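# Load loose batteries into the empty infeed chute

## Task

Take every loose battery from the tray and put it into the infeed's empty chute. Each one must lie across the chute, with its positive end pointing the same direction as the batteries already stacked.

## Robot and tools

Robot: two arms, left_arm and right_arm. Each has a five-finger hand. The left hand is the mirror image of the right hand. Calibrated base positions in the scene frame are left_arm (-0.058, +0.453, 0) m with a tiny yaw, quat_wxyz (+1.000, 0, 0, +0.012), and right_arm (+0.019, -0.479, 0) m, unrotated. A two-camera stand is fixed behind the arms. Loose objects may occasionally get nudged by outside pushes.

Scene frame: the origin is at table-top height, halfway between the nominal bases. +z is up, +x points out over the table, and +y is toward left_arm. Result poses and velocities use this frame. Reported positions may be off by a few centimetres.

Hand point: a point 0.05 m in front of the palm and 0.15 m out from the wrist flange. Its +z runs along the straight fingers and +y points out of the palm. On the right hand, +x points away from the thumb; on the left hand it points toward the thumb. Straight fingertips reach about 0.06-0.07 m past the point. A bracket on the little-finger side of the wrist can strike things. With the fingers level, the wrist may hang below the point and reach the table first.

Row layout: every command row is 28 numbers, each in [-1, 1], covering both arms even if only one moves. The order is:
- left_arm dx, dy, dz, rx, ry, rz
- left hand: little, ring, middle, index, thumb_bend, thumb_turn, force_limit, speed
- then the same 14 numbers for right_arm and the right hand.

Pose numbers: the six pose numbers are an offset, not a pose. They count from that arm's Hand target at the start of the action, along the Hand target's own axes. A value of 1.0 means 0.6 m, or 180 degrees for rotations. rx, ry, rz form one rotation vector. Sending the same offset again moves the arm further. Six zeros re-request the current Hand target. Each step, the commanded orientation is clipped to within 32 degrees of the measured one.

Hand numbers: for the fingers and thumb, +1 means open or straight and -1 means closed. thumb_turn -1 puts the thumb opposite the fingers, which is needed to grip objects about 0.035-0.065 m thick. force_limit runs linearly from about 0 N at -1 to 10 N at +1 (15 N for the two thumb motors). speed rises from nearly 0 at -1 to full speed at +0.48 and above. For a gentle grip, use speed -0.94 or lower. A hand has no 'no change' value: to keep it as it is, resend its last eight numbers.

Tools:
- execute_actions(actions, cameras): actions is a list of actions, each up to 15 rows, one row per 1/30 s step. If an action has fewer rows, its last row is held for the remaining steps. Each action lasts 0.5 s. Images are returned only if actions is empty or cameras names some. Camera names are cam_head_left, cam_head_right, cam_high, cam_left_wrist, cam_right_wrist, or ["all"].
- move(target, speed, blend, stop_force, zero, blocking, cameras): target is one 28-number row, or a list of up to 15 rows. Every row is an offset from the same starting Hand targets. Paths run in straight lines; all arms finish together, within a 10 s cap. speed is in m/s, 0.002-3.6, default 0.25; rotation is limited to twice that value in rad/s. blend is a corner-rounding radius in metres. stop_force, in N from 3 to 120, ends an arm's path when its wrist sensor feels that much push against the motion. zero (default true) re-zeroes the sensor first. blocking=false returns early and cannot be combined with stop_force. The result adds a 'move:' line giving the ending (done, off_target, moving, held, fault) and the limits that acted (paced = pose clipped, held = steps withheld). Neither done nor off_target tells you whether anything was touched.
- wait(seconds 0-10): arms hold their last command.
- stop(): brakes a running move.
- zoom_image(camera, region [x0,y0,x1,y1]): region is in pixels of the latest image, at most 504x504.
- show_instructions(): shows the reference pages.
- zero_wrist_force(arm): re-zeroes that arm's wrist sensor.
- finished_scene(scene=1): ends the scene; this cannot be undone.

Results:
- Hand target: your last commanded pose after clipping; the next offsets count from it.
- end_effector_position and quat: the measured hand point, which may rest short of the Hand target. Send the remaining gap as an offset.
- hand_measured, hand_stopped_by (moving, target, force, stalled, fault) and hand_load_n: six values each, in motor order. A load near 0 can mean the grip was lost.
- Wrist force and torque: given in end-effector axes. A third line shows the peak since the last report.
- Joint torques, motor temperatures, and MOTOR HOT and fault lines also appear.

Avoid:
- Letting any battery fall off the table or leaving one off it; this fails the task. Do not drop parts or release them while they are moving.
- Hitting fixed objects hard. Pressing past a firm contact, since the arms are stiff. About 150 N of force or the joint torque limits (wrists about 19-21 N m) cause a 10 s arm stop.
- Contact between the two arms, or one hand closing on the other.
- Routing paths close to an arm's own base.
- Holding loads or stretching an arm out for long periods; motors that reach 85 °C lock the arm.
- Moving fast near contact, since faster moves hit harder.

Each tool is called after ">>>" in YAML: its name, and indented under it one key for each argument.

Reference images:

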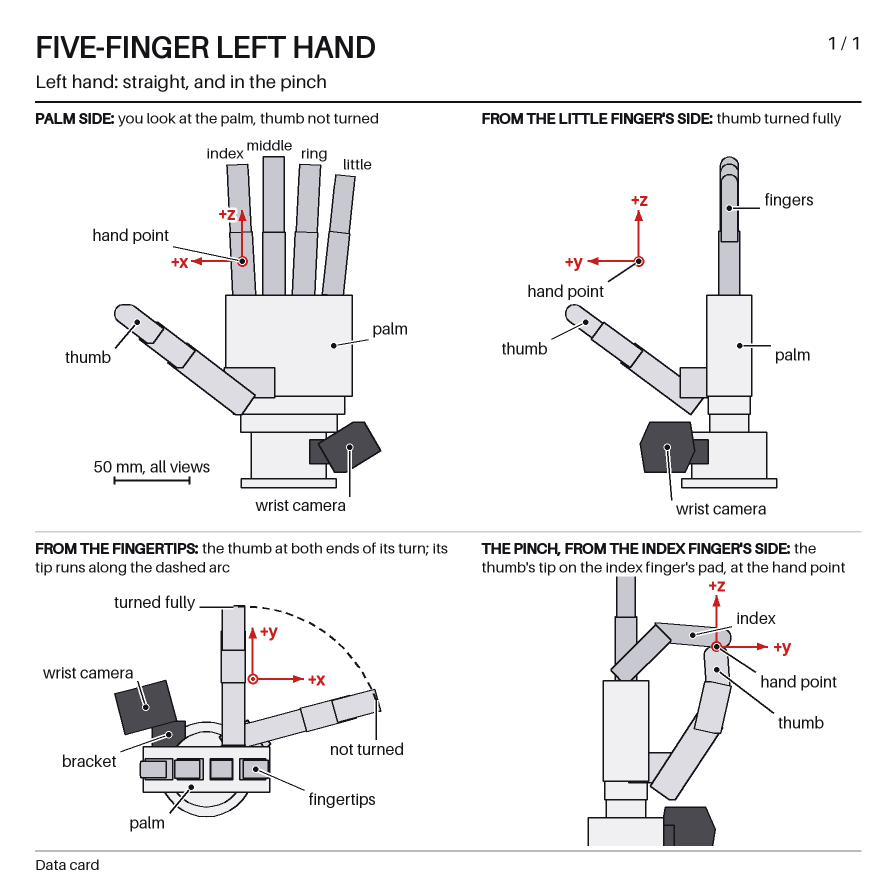

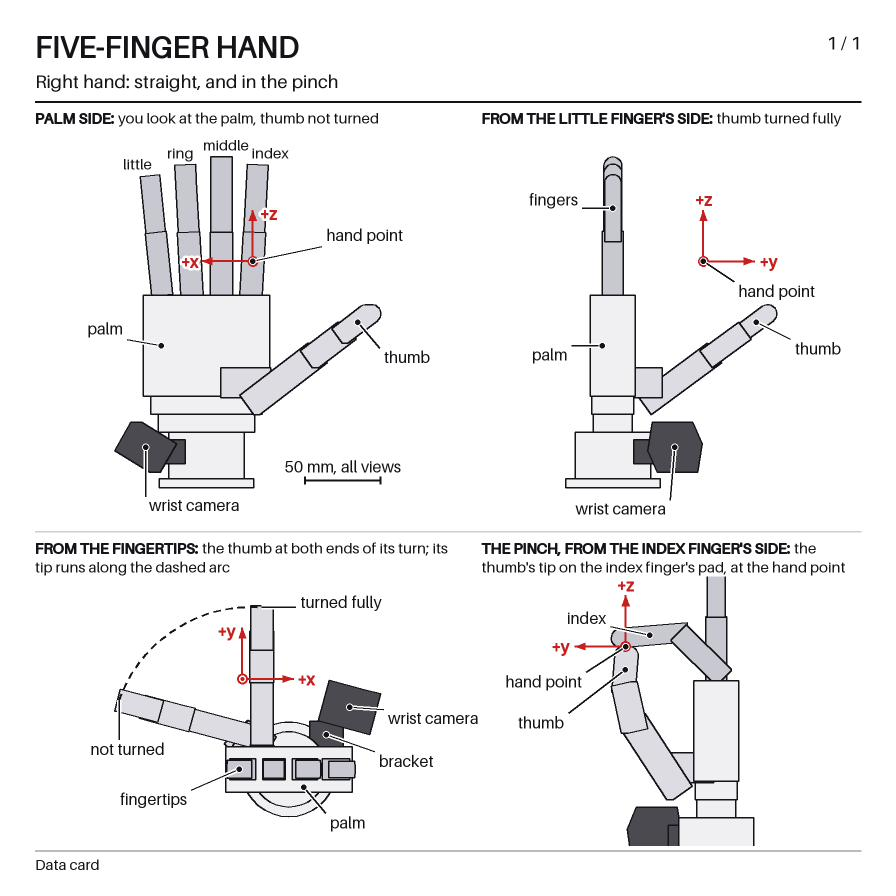

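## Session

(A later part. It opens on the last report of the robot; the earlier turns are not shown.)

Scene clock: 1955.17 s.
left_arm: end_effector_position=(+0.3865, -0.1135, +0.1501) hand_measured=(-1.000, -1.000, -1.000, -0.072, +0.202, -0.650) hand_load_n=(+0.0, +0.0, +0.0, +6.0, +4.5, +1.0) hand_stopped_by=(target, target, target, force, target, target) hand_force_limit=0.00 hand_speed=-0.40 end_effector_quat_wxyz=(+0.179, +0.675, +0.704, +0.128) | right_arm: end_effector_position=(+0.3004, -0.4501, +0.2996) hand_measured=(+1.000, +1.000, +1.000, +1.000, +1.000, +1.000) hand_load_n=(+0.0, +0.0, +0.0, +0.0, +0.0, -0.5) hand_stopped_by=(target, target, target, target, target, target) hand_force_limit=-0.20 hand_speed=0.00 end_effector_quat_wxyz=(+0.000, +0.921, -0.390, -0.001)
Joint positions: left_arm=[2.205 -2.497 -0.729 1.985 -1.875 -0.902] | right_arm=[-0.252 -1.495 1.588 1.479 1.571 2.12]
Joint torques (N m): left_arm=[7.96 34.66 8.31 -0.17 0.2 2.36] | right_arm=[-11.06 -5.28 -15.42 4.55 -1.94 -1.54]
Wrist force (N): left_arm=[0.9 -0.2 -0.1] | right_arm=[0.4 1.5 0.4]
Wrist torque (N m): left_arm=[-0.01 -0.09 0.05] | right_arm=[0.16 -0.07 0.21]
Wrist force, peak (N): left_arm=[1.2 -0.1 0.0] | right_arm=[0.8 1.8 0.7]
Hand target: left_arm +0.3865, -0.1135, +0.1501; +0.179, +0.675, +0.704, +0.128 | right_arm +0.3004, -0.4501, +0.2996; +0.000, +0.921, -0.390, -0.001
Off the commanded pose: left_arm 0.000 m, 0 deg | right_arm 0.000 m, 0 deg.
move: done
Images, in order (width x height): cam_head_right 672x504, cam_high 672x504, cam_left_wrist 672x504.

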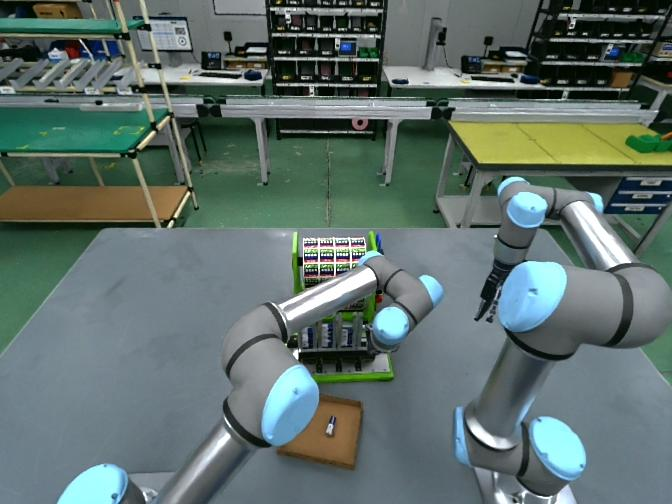

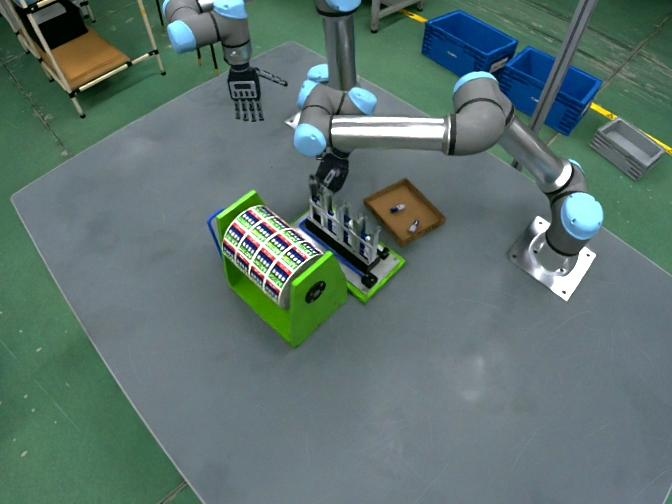

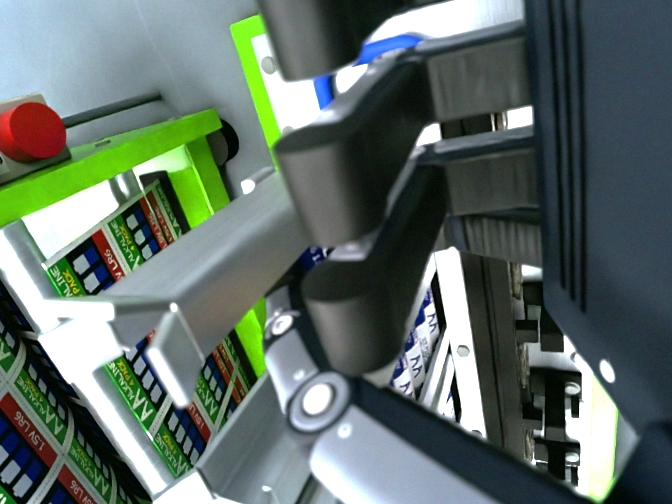

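>>> move:
  target:
    - [0.0043, -0.0226, 0.0483, 0, 0, 0, -1, -1, -1, -0.45, 0.2, -0.65, 0.0, -0.4, 0, 0, 0, 0, 0, 0, 1, 1, 1, 1, 1, 1, -0.2, 0]
  speed: 0.02
  stop_force: 4
  cameras: ["cam_left_wrist", "cam_high", "cam_head_right"]

>>> zoom_image:
  camera: "cam_high"
  region: [290, 160, 350, 220]

>>> zoom_image:
  camera: "cam_head_right"
  region: [330, 290, 410, 370]

Scene clock: 2020.30 s.
left_arm: end_effector_position=(+0.3865, -0.1134, +0.1180) hand_measured=(-1.000, -1.000, -1.000, -0.072, +0.202, -0.650) hand_load_n=(+0.0, +0.0, +0.0, +6.5, +5.0, -0.5) hand_stopped_by=(target, target, target, force, target, target) hand_force_limit=0.00 hand_speed=-0.40 end_effector_quat_wxyz=(+0.179, +0.675, +0.704, +0.128) | right_arm: end_effector_position=(+0.3004, -0.4501, +0.2996) hand_measured=(+1.000, +1.000, +1.000, +1.000, +1.000, +1.000) hand_load_n=(-0.5, +0.0, +0.0, +0.0, +0.0, +0.0) hand_stopped_by=(target, target, target, target, target, target) hand_force_limit=-0.20 hand_speed=0.00 end_effector_quat_wxyz=(+0.000, +0.921, -0.390, -0.001)
Joint positions: left_arm=[2.205 -2.51 -0.787 2.056 -1.875 -0.902] | right_arm=[-0.252 -1.495 1.588 1.479 1.571 2.12]
Joint torques (N m): left_arm=[7.57 33.07 8.11 -0.47 0.41 2.32] | right_arm=[-11.87 -6.56 -15.8 4.38 -2.02 -1.56]
Wrist force (N): left_arm=[-1.2 0.7 -0.9] | right_arm=[0.4 1.5 0.7]
Wrist torque (N m): left_arm=[0.09 -0.08 0.03] | right_arm=[0.15 -0.08 0.21]
Wrist force, peak (N): left_arm=[-1.5 0.5 -0.9] | right_arm=[0.6 1.6 0.7]
Hand target: left_arm +0.3865, -0.1134, +0.1180; +0.179, +0.675, +0.704, +0.128 | right_arm +0.3004, -0.4501, +0.2996; +0.000, +0.921, -0.390, -0.001
Off the commanded pose: left_arm 0.000 m, 0 deg | right_arm 0.000 m, 0 deg.
move: done
Images, in order (width x height): cam_head_right 672x504, cam_high 672x504, cam_left_wrist 672x504.

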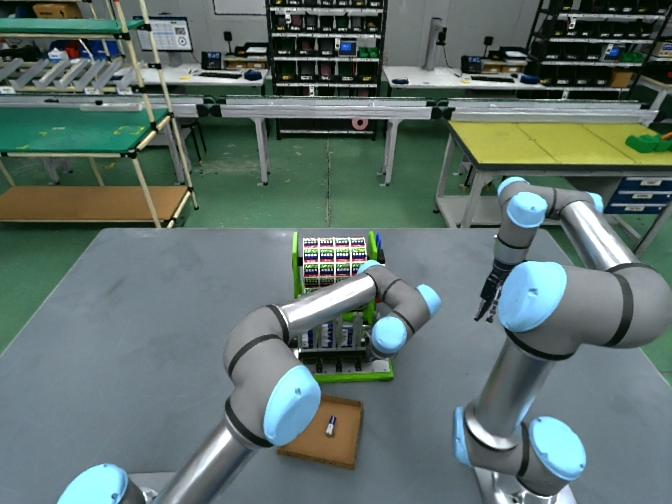

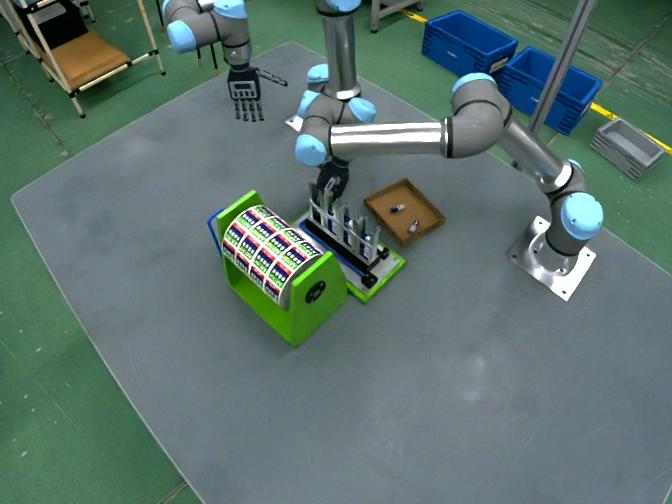

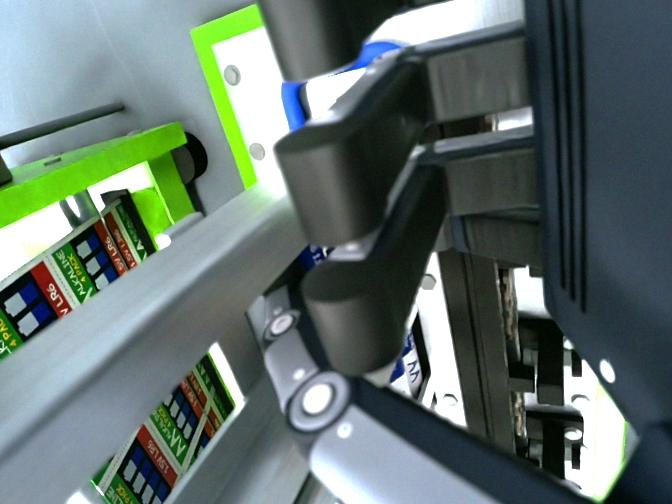

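Scaled by 8.400 from the camera's 672x504 image, which has a finer 960x720 frame.

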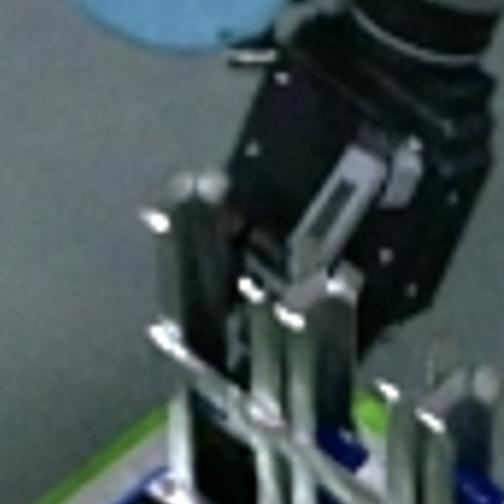

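Scaled by 6.300 from the camera's 672x504 image, which has a finer 960x720 frame.

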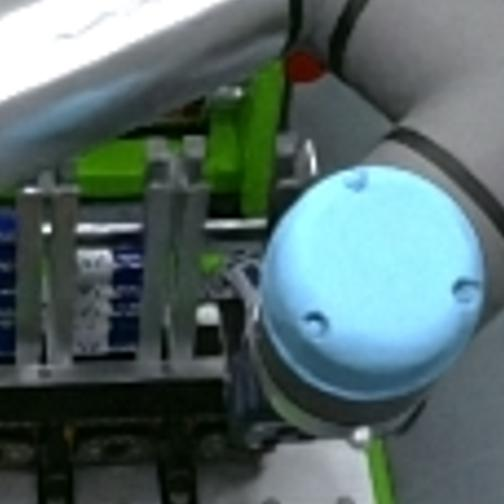

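>>> zoom_image:
  camera: "cam_head_right"
  region: [350, 310, 390, 350]

>>> zoom_image:
  camera: "cam_high"
  region: [300, 180, 340, 220]

>>> zoom_image:
  camera: "cam_left_wrist"
  region: [220, 200, 440, 400]

Scaled by 12.600 from the camera's 672x504 image, which has a finer 960x720 frame.

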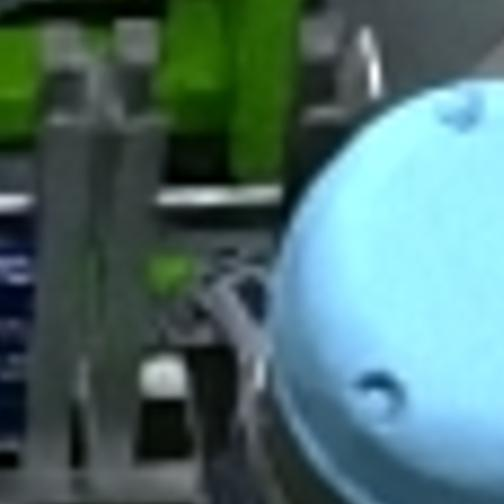

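Scaled by 12.600 from the camera's 672x504 image, which has a finer 960x720 frame.

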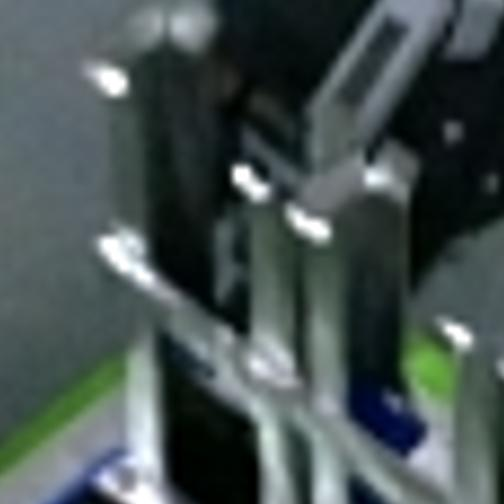

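Scaled by 2.291 from the camera's 672x504 image, which has a finer 960x720 frame.

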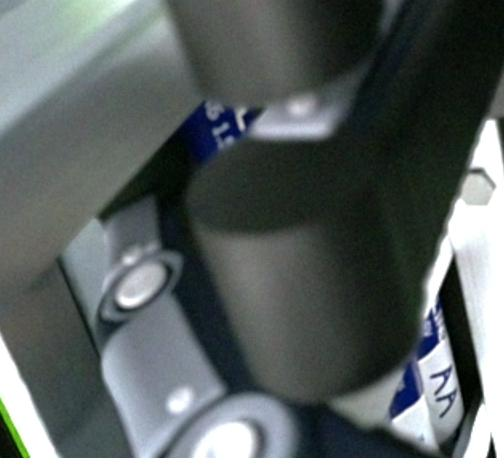

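>>> execute_actions:
  actions:
    - [[0,0,0,0,0,0,-1,-1,-1,0.05,0.2,-0.65,0.0,-0.88,0,0,0,0,0,0,1,1,1,1,1,1,-0.2,0]]
  cameras: ["cam_left_wrist", "cam_high"]

>>> zoom_image:
  camera: "cam_left_wrist"
  region: [220, 200, 440, 400]

>>> zoom_image:
  camera: "cam_high"
  region: [300, 180, 340, 220]

Scene clock: 2050.10 s.
left_arm: end_effector_position=(+0.3865, -0.1134, +0.1180) hand_measured=(-1.000, -1.000, -1.000, +0.050, +0.200, -0.650) hand_load_n=(+0.5, +0.5, +0.0, +0.5, +0.0, +0.0) hand_stopped_by=(target, target, target, target, target, target) hand_force_limit=0.00 hand_speed=-0.88 end_effector_quat_wxyz=(+0.179, +0.675, +0.704, +0.128) | right_arm: end_effector_position=(+0.3004, -0.4501, +0.2996) hand_measured=(+1.000, +1.000, +1.000, +1.000, +1.000, +1.000) hand_load_n=(+0.0, +0.0, +0.0, +0.0, +0.0, +0.0) hand_stopped_by=(target, target, target, target, target, target) hand_force_limit=-0.20 hand_speed=0.00 end_effector_quat_wxyz=(+0.000, +0.921, -0.390, -0.001)
Joint positions: left_arm=[2.205 -2.51 -0.787 2.056 -1.875 -0.902] | right_arm=[-0.252 -1.495 1.588 1.479 1.571 2.12]
Joint torques (N m): left_arm=[7.92 34.97 12.83 -0.38 0.11 1.95] | right_arm=[-11.71 -5.93 -16.12 4.46 -2.11 -1.57]
Wrist force (N): left_arm=[1.1 -0.2 -0.2] | right_arm=[0.3 1.3 0.7]
Wrist torque (N m): left_arm=[0.03 -0.14 0.04] | right_arm=[0.14 -0.06 0.20]
Wrist force, peak (N): left_arm=[-1.4 0.5 -1.1] | right_arm=[0.2 1.7 0.8]
Hand target: left_arm +0.3865, -0.1134, +0.1180; +0.179, +0.675, +0.704, +0.128 | right_arm +0.3004, -0.4501, +0.2996; +0.000, +0.921, -0.390, -0.001
Off the commanded pose: left_arm 0.000 m, 0 deg | right_arm 0.000 m, 0 deg.
Images, in order (width x height): cam_high 672x504, cam_left_wrist 672x504.

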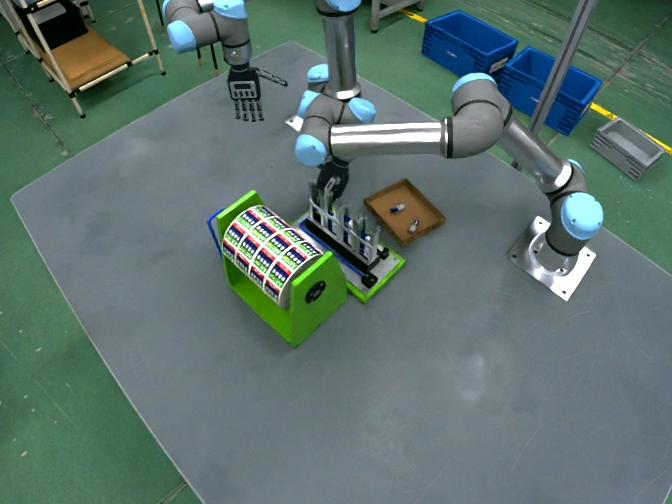

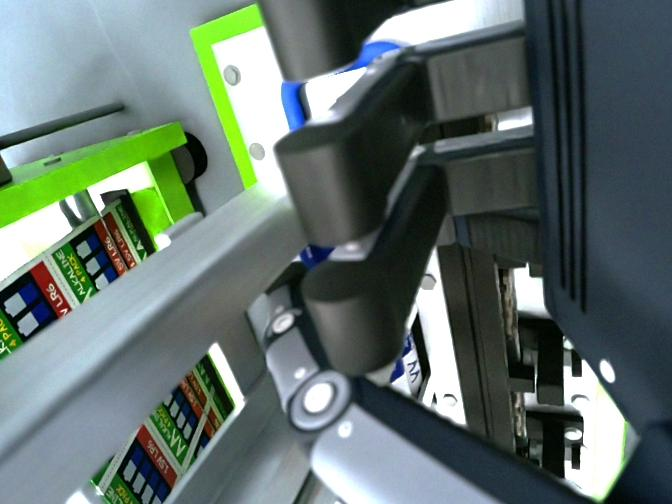

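Scaled by 2.291 from the camera's 672x504 image, which has a finer 960x720 frame.

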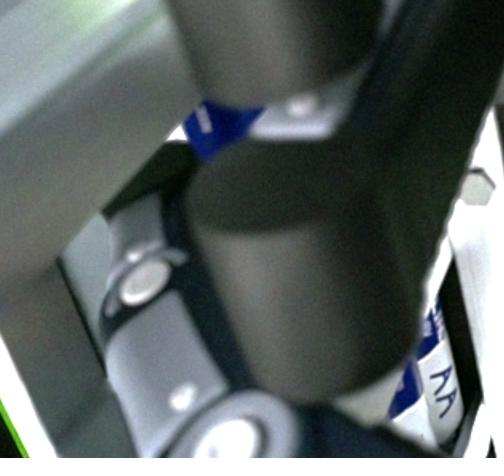

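Scaled by 12.600 from the camera's 672x504 image, which has a finer 960x720 frame.

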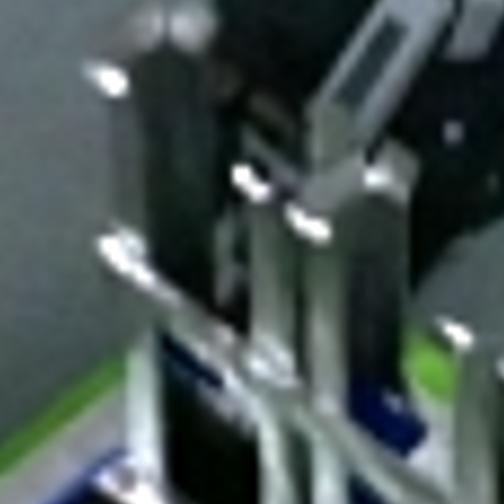

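>>> execute_actions:
  actions:
    - [[0,0,0,0,0,0,-1,-1,-1,0.20,0.2,-0.65,0.0,-0.88,0,0,0,0,0,0,1,1,1,1,1,1,-0.2,0]]
  cameras: ["cam_left_wrist", "cam_high"]

>>> zoom_image:
  camera: "cam_high"
  region: [300, 180, 340, 220]

>>> zoom_image:
  camera: "cam_left_wrist"
  region: [220, 200, 440, 400]

Scene clock: 2054.43 s.
left_arm: end_effector_position=(+0.3865, -0.1134, +0.1180) hand_measured=(-1.000, -1.000, -1.000, +0.200, +0.200, -0.650) hand_load_n=(+0.0, +0.0, +0.0, +0.5, +0.0, +0.0) hand_stopped_by=(target, target, target, target, target, target) hand_force_limit=0.00 hand_speed=-0.88 end_effector_quat_wxyz=(+0.179, +0.675, +0.704, +0.128) | right_arm: end_effector_position=(+0.3004, -0.4501, +0.2996) hand_measured=(+1.000, +1.000, +1.000, +1.000, +1.000, +1.000) hand_load_n=(+0.0, +0.0, -0.5, +0.0, +0.0, +0.0) hand_stopped_by=(target, target, target, target, target, target) hand_force_limit=-0.20 hand_speed=0.00 end_effector_quat_wxyz=(+0.000, +0.921, -0.390, -0.001)
Joint positions: left_arm=[2.205 -2.51 -0.787 2.056 -1.875 -0.902] | right_arm=[-0.252 -1.495 1.588 1.479 1.571 2.12]
Joint torques (N m): left_arm=[8.24 46.65 25 -0.41 0.3 2.12] | right_arm=[-11.77 -5.39 -15.36 4.49 -1.87 -1.59]
Wrist force (N): left_arm=[1.0 0.0 -0.1] | right_arm=[0.5 1.3 0.3]
Wrist torque (N m): left_arm=[0.06 -0.11 0.02] | right_arm=[0.15 -0.07 0.22]
Wrist force, peak (N): left_arm=[1.5 0.1 -0.2] | right_arm=[0.9 1.6 0.7]
Hand target: left_arm +0.3865, -0.1134, +0.1180; +0.179, +0.675, +0.704, +0.128 | right_arm +0.3004, -0.4501, +0.2996; +0.000, +0.921, -0.390, -0.001
Off the commanded pose: left_arm 0.000 m, 0 deg | right_arm 0.000 m, 0 deg.
Images, in order (width x height): cam_high 672x504, cam_left_wrist 672x504.

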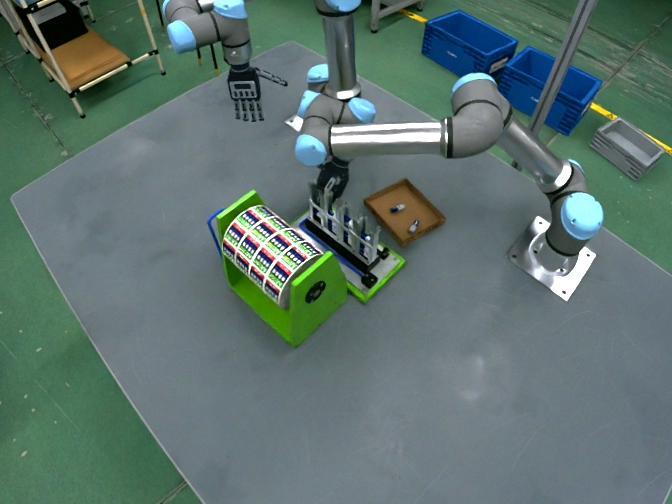

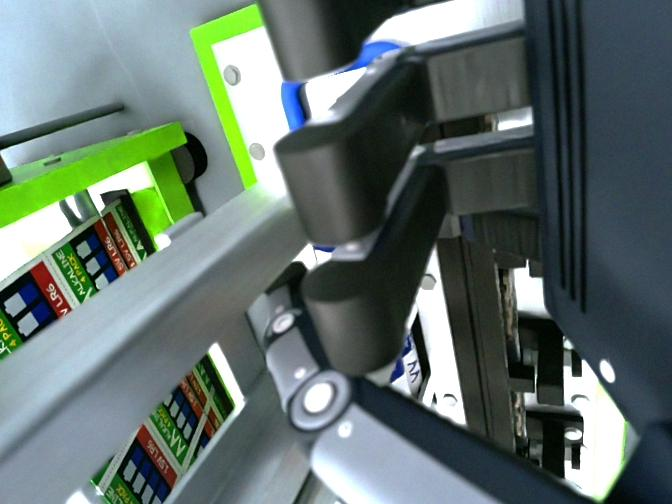

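Scaled by 12.600 from the camera's 672x504 image, which has a finer 960x720 frame.

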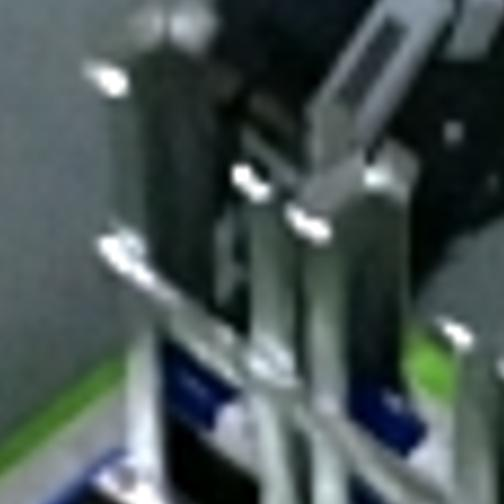

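Scaled by 2.291 from the camera's 672x504 image, which has a finer 960x720 frame.

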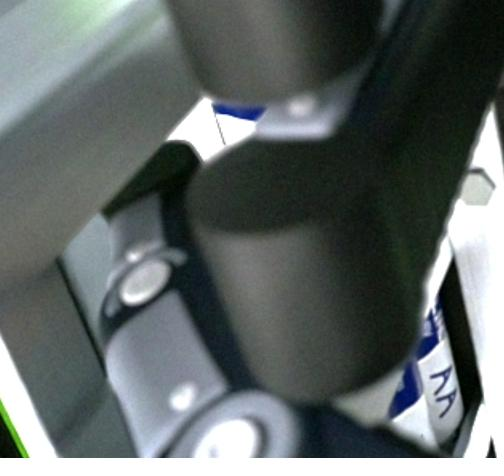

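>>> execute_actions:
  actions:
    - [[0,0,0,0,0,0,-1,-1,-1,0.32,0.2,-0.65,0.0,-0.88,0,0,0,0,0,0,1,1,1,1,1,1,-0.2,0]]
  cameras: ["cam_left_wrist", "cam_high"]

>>> zoom_image:
  camera: "cam_high"
  region: [300, 180, 340, 220]

Scene clock: 2057.93 s.
left_arm: end_effector_position=(+0.3865, -0.1134, +0.1180) hand_measured=(-1.000, -1.000, -1.000, +0.318, +0.200, -0.650) hand_load_n=(+0.0, +0.0, +0.0, -3.0, +0.0, +0.0) hand_stopped_by=(target, target, target, target, target, target) hand_force_limit=0.00 hand_speed=-0.88 end_effector_quat_wxyz=(+0.179, +0.675, +0.704, +0.128) | right_arm: end_effector_position=(+0.3004, -0.4501, +0.2996) hand_measured=(+1.000, +1.000, +1.000, +1.000, +1.000, +1.000) hand_load_n=(+0.0, +0.0, +0.0, +0.0, +0.0, +0.0) hand_stopped_by=(target, target, target, target, target, target) hand_force_limit=-0.20 hand_speed=0.00 end_effector_quat_wxyz=(+0.000, +0.921, -0.390, -0.001)
Joint positions: left_arm=[2.205 -2.51 -0.787 2.056 -1.875 -0.902] | right_arm=[-0.252 -1.495 1.588 1.479 1.571 2.12]
Joint torques (N m): left_arm=[7.87 56.05 26.96 -0.38 0.09 2.18] | right_arm=[-11.67 -6.15 -15.2 4.57 -1.98 -1.45]
Wrist force (N): left_arm=[0.5 3.2 -2.8] | right_arm=[0.3 1.3 0.6]
Wrist torque (N m): left_arm=[0.09 -0.10 0.01] | right_arm=[0.14 -0.06 0.20]
Wrist force, peak (N): left_arm=[0.3 3.4 -3.0] | right_arm=[0.5 1.6 0.9]
Hand target: left_arm +0.3865, -0.1134, +0.1180; +0.179, +0.675, +0.704, +0.128 | right_arm +0.3004, -0.4501, +0.2996; +0.000, +0.921, -0.390, -0.001
Off the commanded pose: left_arm 0.000 m, 0 deg | right_arm 0.000 m, 0 deg.
Images, in order (width x height): cam_high 672x504, cam_left_wrist 672x504.

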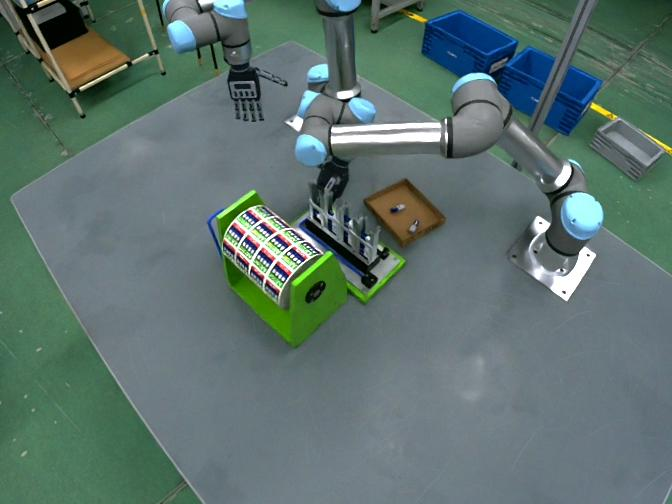

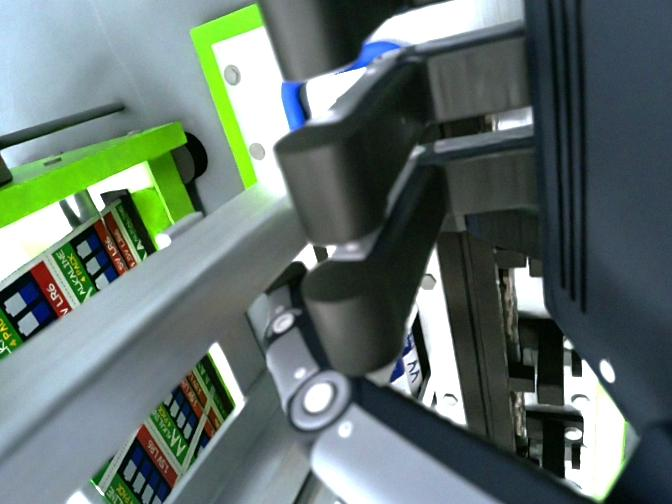

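Scaled by 12.600 from the camera's 672x504 image, which has a finer 960x720 frame.

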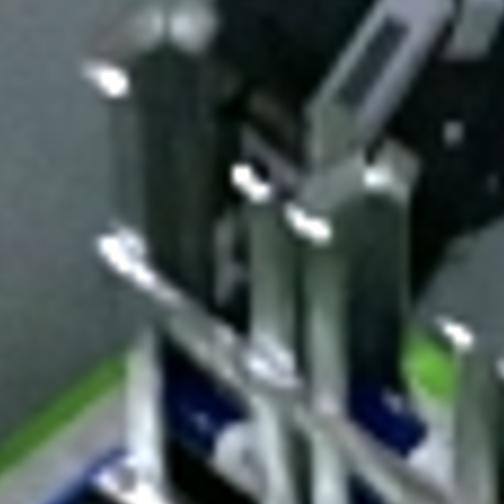

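>>> execute_actions:
  actions:
    - [[0,0,0,0,0,0,-1,-1,-1,0.27,0.2,-0.65,0.0,-0.88,0,0,0,0,0,0,1,1,1,1,1,1,-0.2,0]]

>>> move:
  target:
    - [-0.002, -0.0424, -0.0197, 0, 0, 0, -1, -1, -1, 0.27, 0.2, -0.65, 0.0, -0.88, 0, 0, 0, 0, 0, 0, 1, 1, 1, 1, 1, 1, -0.2, 0]
  speed: 0.02
  stop_force: 6
  cameras: ["cam_left_wrist", "cam_high", "cam_head_right"]

>>> zoom_image:
  camera: "cam_high"
  region: [300, 180, 340, 220]

>>> zoom_image:
  camera: "cam_left_wrist"
  region: [220, 160, 440, 360]

Scene clock: 2067.87 s.
left_arm: end_effector_position=(+0.3865, -0.1134, +0.1180) hand_measured=(-1.000, -1.000, -1.000, +0.270, +0.200, -0.650) hand_load_n=(+0.0, +0.0, +0.0, +0.0, +0.0, +0.0) hand_stopped_by=(target, target, target, target, target, target) hand_force_limit=0.00 hand_speed=-0.88 end_effector_quat_wxyz=(+0.179, +0.675, +0.704, +0.128) | right_arm: end_effector_position=(+0.3004, -0.4501, +0.2996) hand_measured=(+1.000, +1.000, +1.000, +1.000, +1.000, +1.000) hand_load_n=(+0.0, +0.0, +0.0, +0.0, +0.0, +0.0) hand_stopped_by=(target, target, target, target, target, target) hand_force_limit=-0.20 hand_speed=0.00 end_effector_quat_wxyz=(+0.000, +0.921, -0.390, -0.001)
Joint positions: left_arm=[2.205 -2.51 -0.787 2.056 -1.875 -0.902] | right_arm=[-0.252 -1.495 1.588 1.479 1.571 2.12]
Joint torques (N m): left_arm=[6.83 68.06 25.79 -0.43 0.04 2.1] | right_arm=[-11.13 -6.61 -15.04 4.4 -2.01 -1.56]
Wrist force (N): left_arm=[1.0 0.0 0.1] | right_arm=[0.4 1.3 0.4]
Wrist torque (N m): left_arm=[0.05 -0.12 0.02] | right_arm=[0.14 -0.07 0.20]
Wrist force, peak (N): left_arm=[0.5 3.5 -3.1] | right_arm=[0.7 1.7 0.5]
Hand target: left_arm +0.3865, -0.1134, +0.1180; +0.179, +0.675, +0.704, +0.128 | right_arm +0.3004, -0.4501, +0.2996; +0.000, +0.921, -0.390, -0.001
Off the commanded pose: left_arm 0.000 m, 0 deg | right_arm 0.000 m, 0 deg.

Scene clock: 2070.20 s.
left_arm: end_effector_position=(+0.3585, -0.1153, +0.1180) hand_measured=(-1.000, -1.000, -1.000, +0.270, +0.200, -0.650) hand_load_n=(+0.0, +0.0, +0.0, +0.0, -0.5, +0.0) hand_stopped_by=(target, target, target, target, target, target) hand_force_limit=0.00 hand_speed=-0.88 end_effector_quat_wxyz=(+0.179, +0.675, +0.704, +0.128) | right_arm: end_effector_position=(+0.3004, -0.4501, +0.2996) hand_measured=(+1.000, +1.000, +1.000, +1.000, +1.000, +1.000) hand_load_n=(+0.0, +0.0, -0.5, +0.0, -0.5, +0.0) hand_stopped_by=(target, target, target, target, target, target) hand_force_limit=-0.20 hand_speed=0.00 end_effector_quat_wxyz=(+0.000, +0.921, -0.390, -0.001)
Joint positions: left_arm=[2.168 -2.479 -0.847 2.074 -1.887 -0.94] | right_arm=[-0.252 -1.495 1.588 1.479 1.571 2.12]
Joint torques (N m): left_arm=[-13.64 69.27 9.54 -0.37 -2.39 -2.41] | right_arm=[-11.35 -6.14 -14.78 4.59 -2.04 -1.59]
Wrist force (N): left_arm=[0.9 0.1 -0.3] | right_arm=[0.6 1.4 0.4]
Wrist torque (N m): left_arm=[0.03 -0.15 0.21] | right_arm=[0.15 -0.10 0.22]
Wrist force, peak (N): left_arm=[1.0 0.7 0.3] | right_arm=[0.4 1.6 0.6]
Hand target: left_arm +0.3585, -0.1153, +0.1180; +0.179, +0.675, +0.704, +0.128 | right_arm +0.3004, -0.4501, +0.2996; +0.000, +0.921, -0.390, -0.001
Off the commanded pose: left_arm 0.000 m, 0 deg | right_arm 0.000 m, 0 deg.
move: done
Images, in order (width x height): cam_head_right 672x504, cam_high 672x504, cam_left_wrist 672x504.

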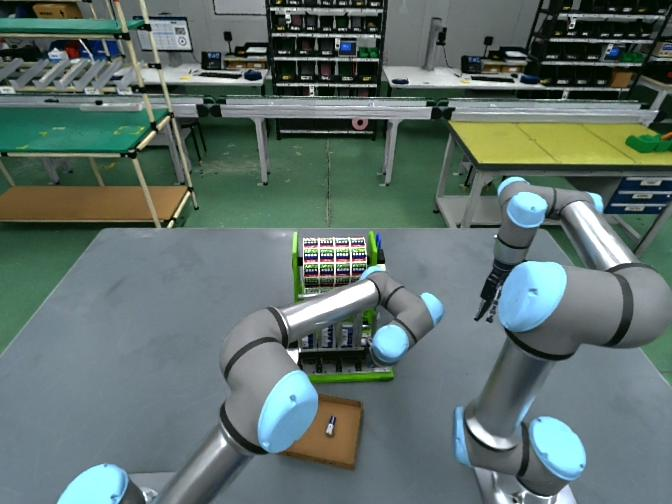

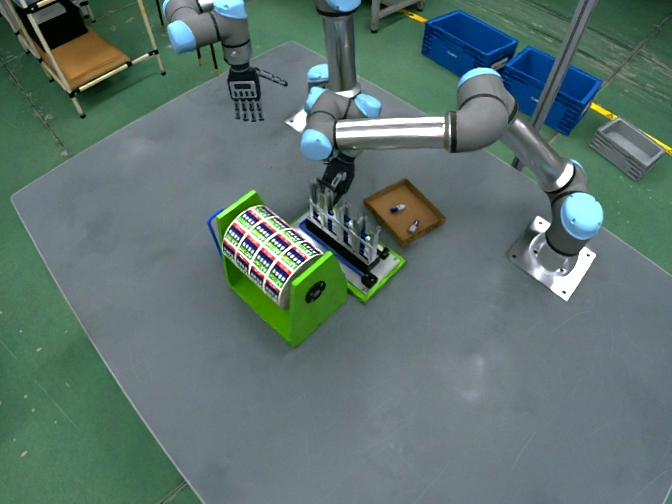

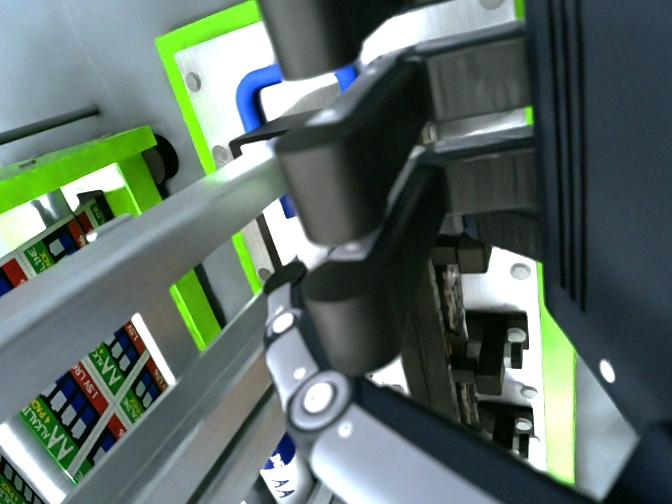

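Scaled by 12.600 from the camera's 672x504 image, which has a finer 960x720 frame.

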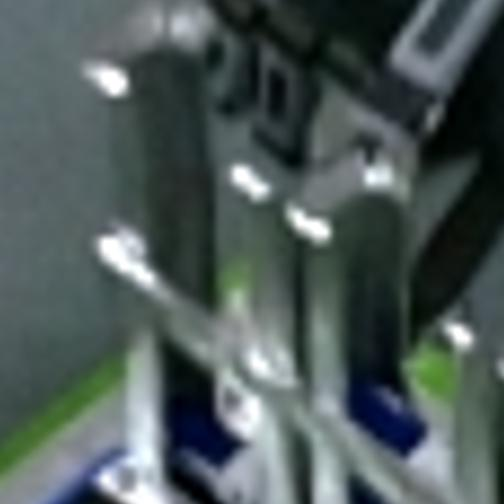

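Scaled by 2.291 from the camera's 672x504 image, which has a finer 960x720 frame.

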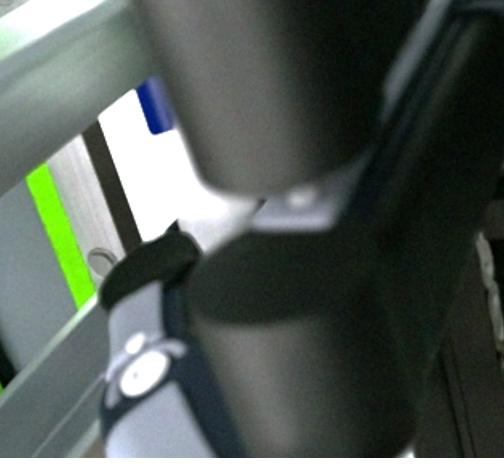

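>>> move:
  target:
    - [-0.0014, -0.0302, -0.014, 0, 0, 0, -1, -1, -1, 0.27, 0.2, -0.65, 0.0, -0.88, 0, 0, 0, 0, 0, 0, 1, 1, 1, 1, 1, 1, -0.2, 0]
    - [-0.0190, 0.0615, -0.2097, 0, 0, 0, -1, -1, -1, 0.27, 0.2, -0.65, 0.0, -0.88, 0, 0, 0, 0, 0, 0, 1, 1, 1, 1, 1, 1, -0.2, 0]
  speed: 0.12
  blend: [0.008, 0]
  cameras: ["cam_left_wrist", "cam_high", "cam_head_right"]

>>> zoom_image:
  camera: "cam_high"
  region: [290, 170, 370, 250]

>>> zoom_image:
  camera: "cam_head_right"
  region: [330, 290, 410, 370]

>>> zoom_image:
  camera: "cam_left_wrist"
  region: [220, 60, 520, 360]

Scene clock: 2079.10 s.
left_arm: end_effector_position=(+0.3385, -0.1169, +0.2480) hand_measured=(-1.000, -1.000, -1.000, +0.270, +0.200, -0.650) hand_load_n=(+0.0, +0.0, +0.0, +0.0, +0.0, +0.0) hand_stopped_by=(target, target, target, target, target, target) hand_force_limit=0.00 hand_speed=-0.88 end_effector_quat_wxyz=(+0.180, +0.675, +0.704, +0.128) | right_arm: end_effector_position=(+0.3004, -0.4501, +0.2996) hand_measured=(+1.000, +1.000, +1.000, +1.000, +1.000, +1.000) hand_load_n=(+0.0, +0.0, +0.0, +0.0, +0.0, +0.0) hand_stopped_by=(target, target, target, target, target, target) hand_force_limit=-0.20 hand_speed=0.00 end_effector_quat_wxyz=(+0.000, +0.921, -0.390, -0.001)
Joint positions: left_arm=[2.14 -2.44 -0.587 1.767 -1.895 -0.967] | right_arm=[-0.252 -1.495 1.588 1.479 1.571 2.12]
Joint torques (N m): left_arm=[-12.6 31.68 31.76 -3.77 -2.09 -2.58] | right_arm=[-12.53 -5.93 -14.23 4.47 -1.89 -1.39]
Wrist force (N): left_arm=[0.9 -0.1 -0.3] | right_arm=[0.4 1.3 0.4]
Wrist torque (N m): left_arm=[0.03 -0.13 0.18] | right_arm=[0.14 -0.06 0.20]
Wrist force, peak (N): left_arm=[0.8 0.9 -0.2] | right_arm=[0.5 1.7 0.5]
Hand target: left_arm +0.3385, -0.1169, +0.2481; +0.179, +0.675, +0.704, +0.128 | right_arm +0.3004, -0.4501, +0.2996; +0.000, +0.921, -0.390, -0.001
Off the commanded pose: left_arm 0.000 m, 0 deg | right_arm 0.000 m, 0 deg.
move: done
Images, in order (width x height): cam_head_right 672x504, cam_high 672x504, cam_left_wrist 672x504.

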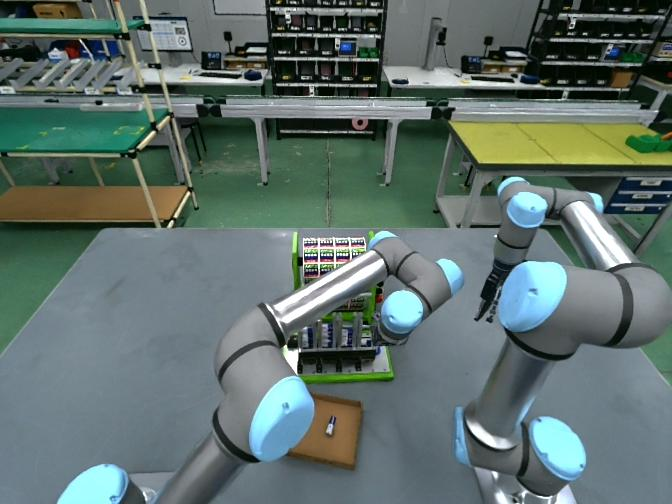

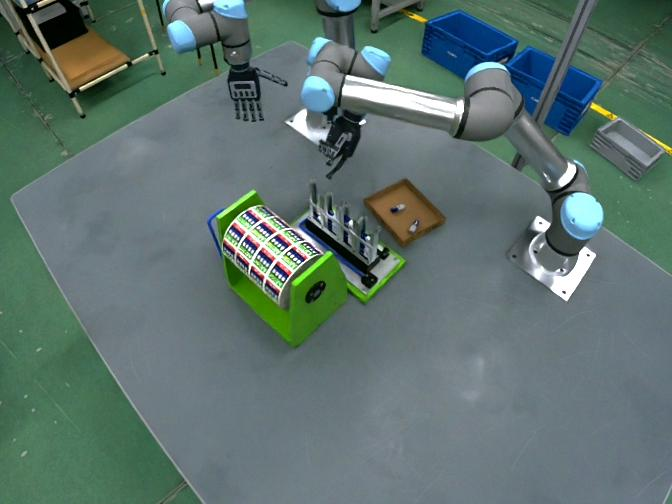

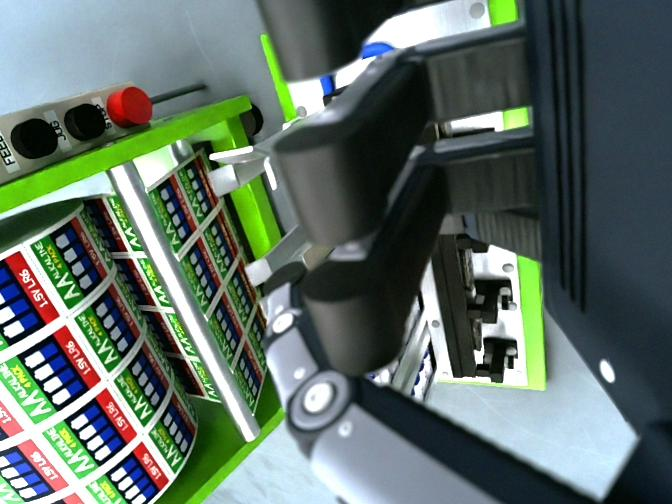

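Scaled by 6.300 from the camera's 672x504 image, which has a finer 960x720 frame.

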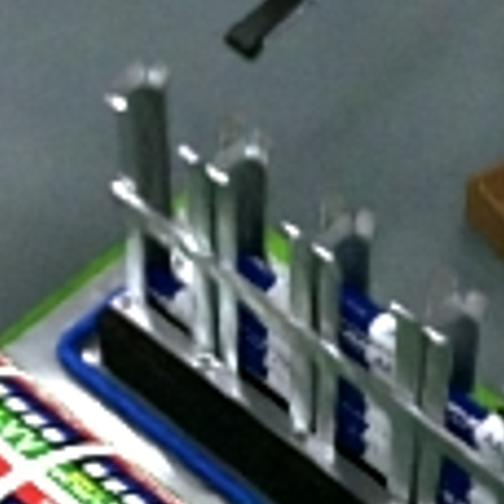

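Scaled by 6.300 from the camera's 672x504 image, which has a finer 960x720 frame.

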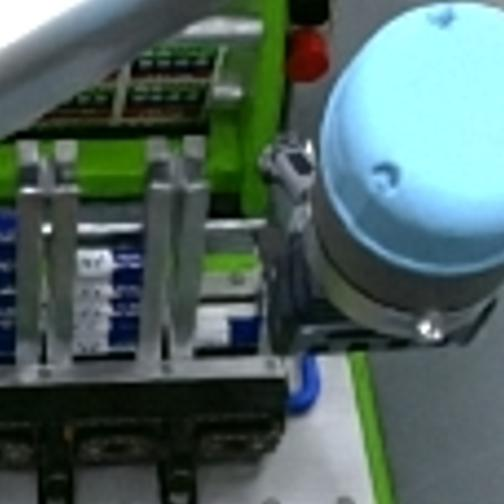

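Scaled by 1.680 from the camera's 672x504 image, which has a finer 960x720 frame.

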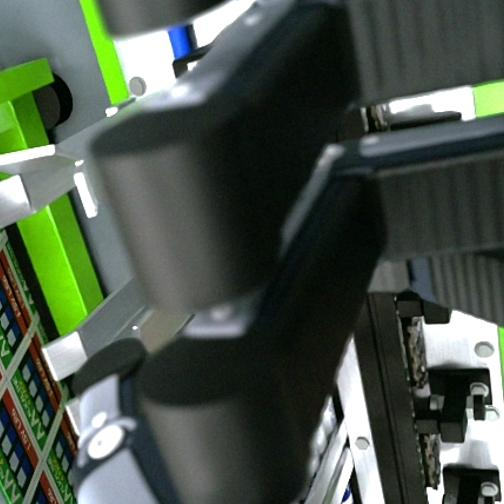

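>>> zoom_image:
  camera: "cam_head_right"
  region: [335, 315, 385, 365]

>>> zoom_image:
  camera: "cam_high"
  region: [300, 190, 340, 230]

Scaled by 10.080 from the camera's 672x504 image, which has a finer 960x720 frame.

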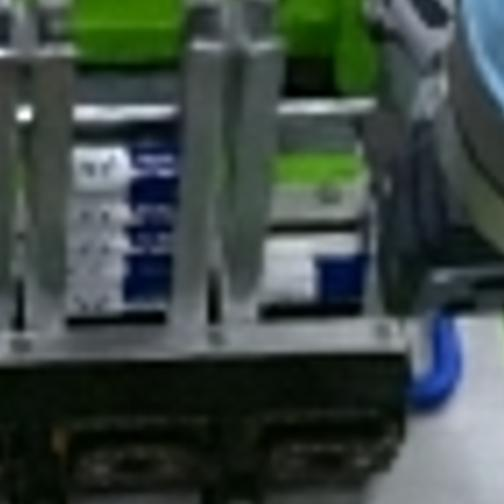

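Scaled by 12.600 from the camera's 672x504 image, which has a finer 960x720 frame.

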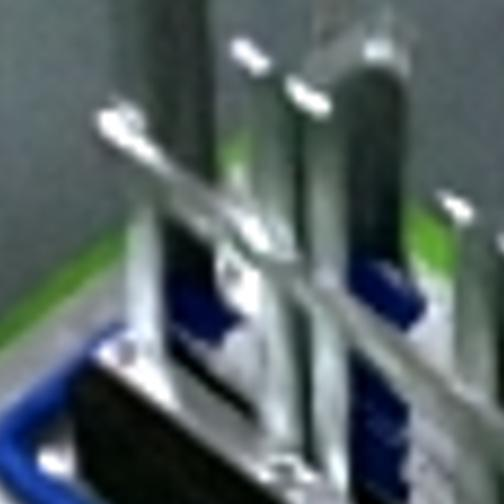

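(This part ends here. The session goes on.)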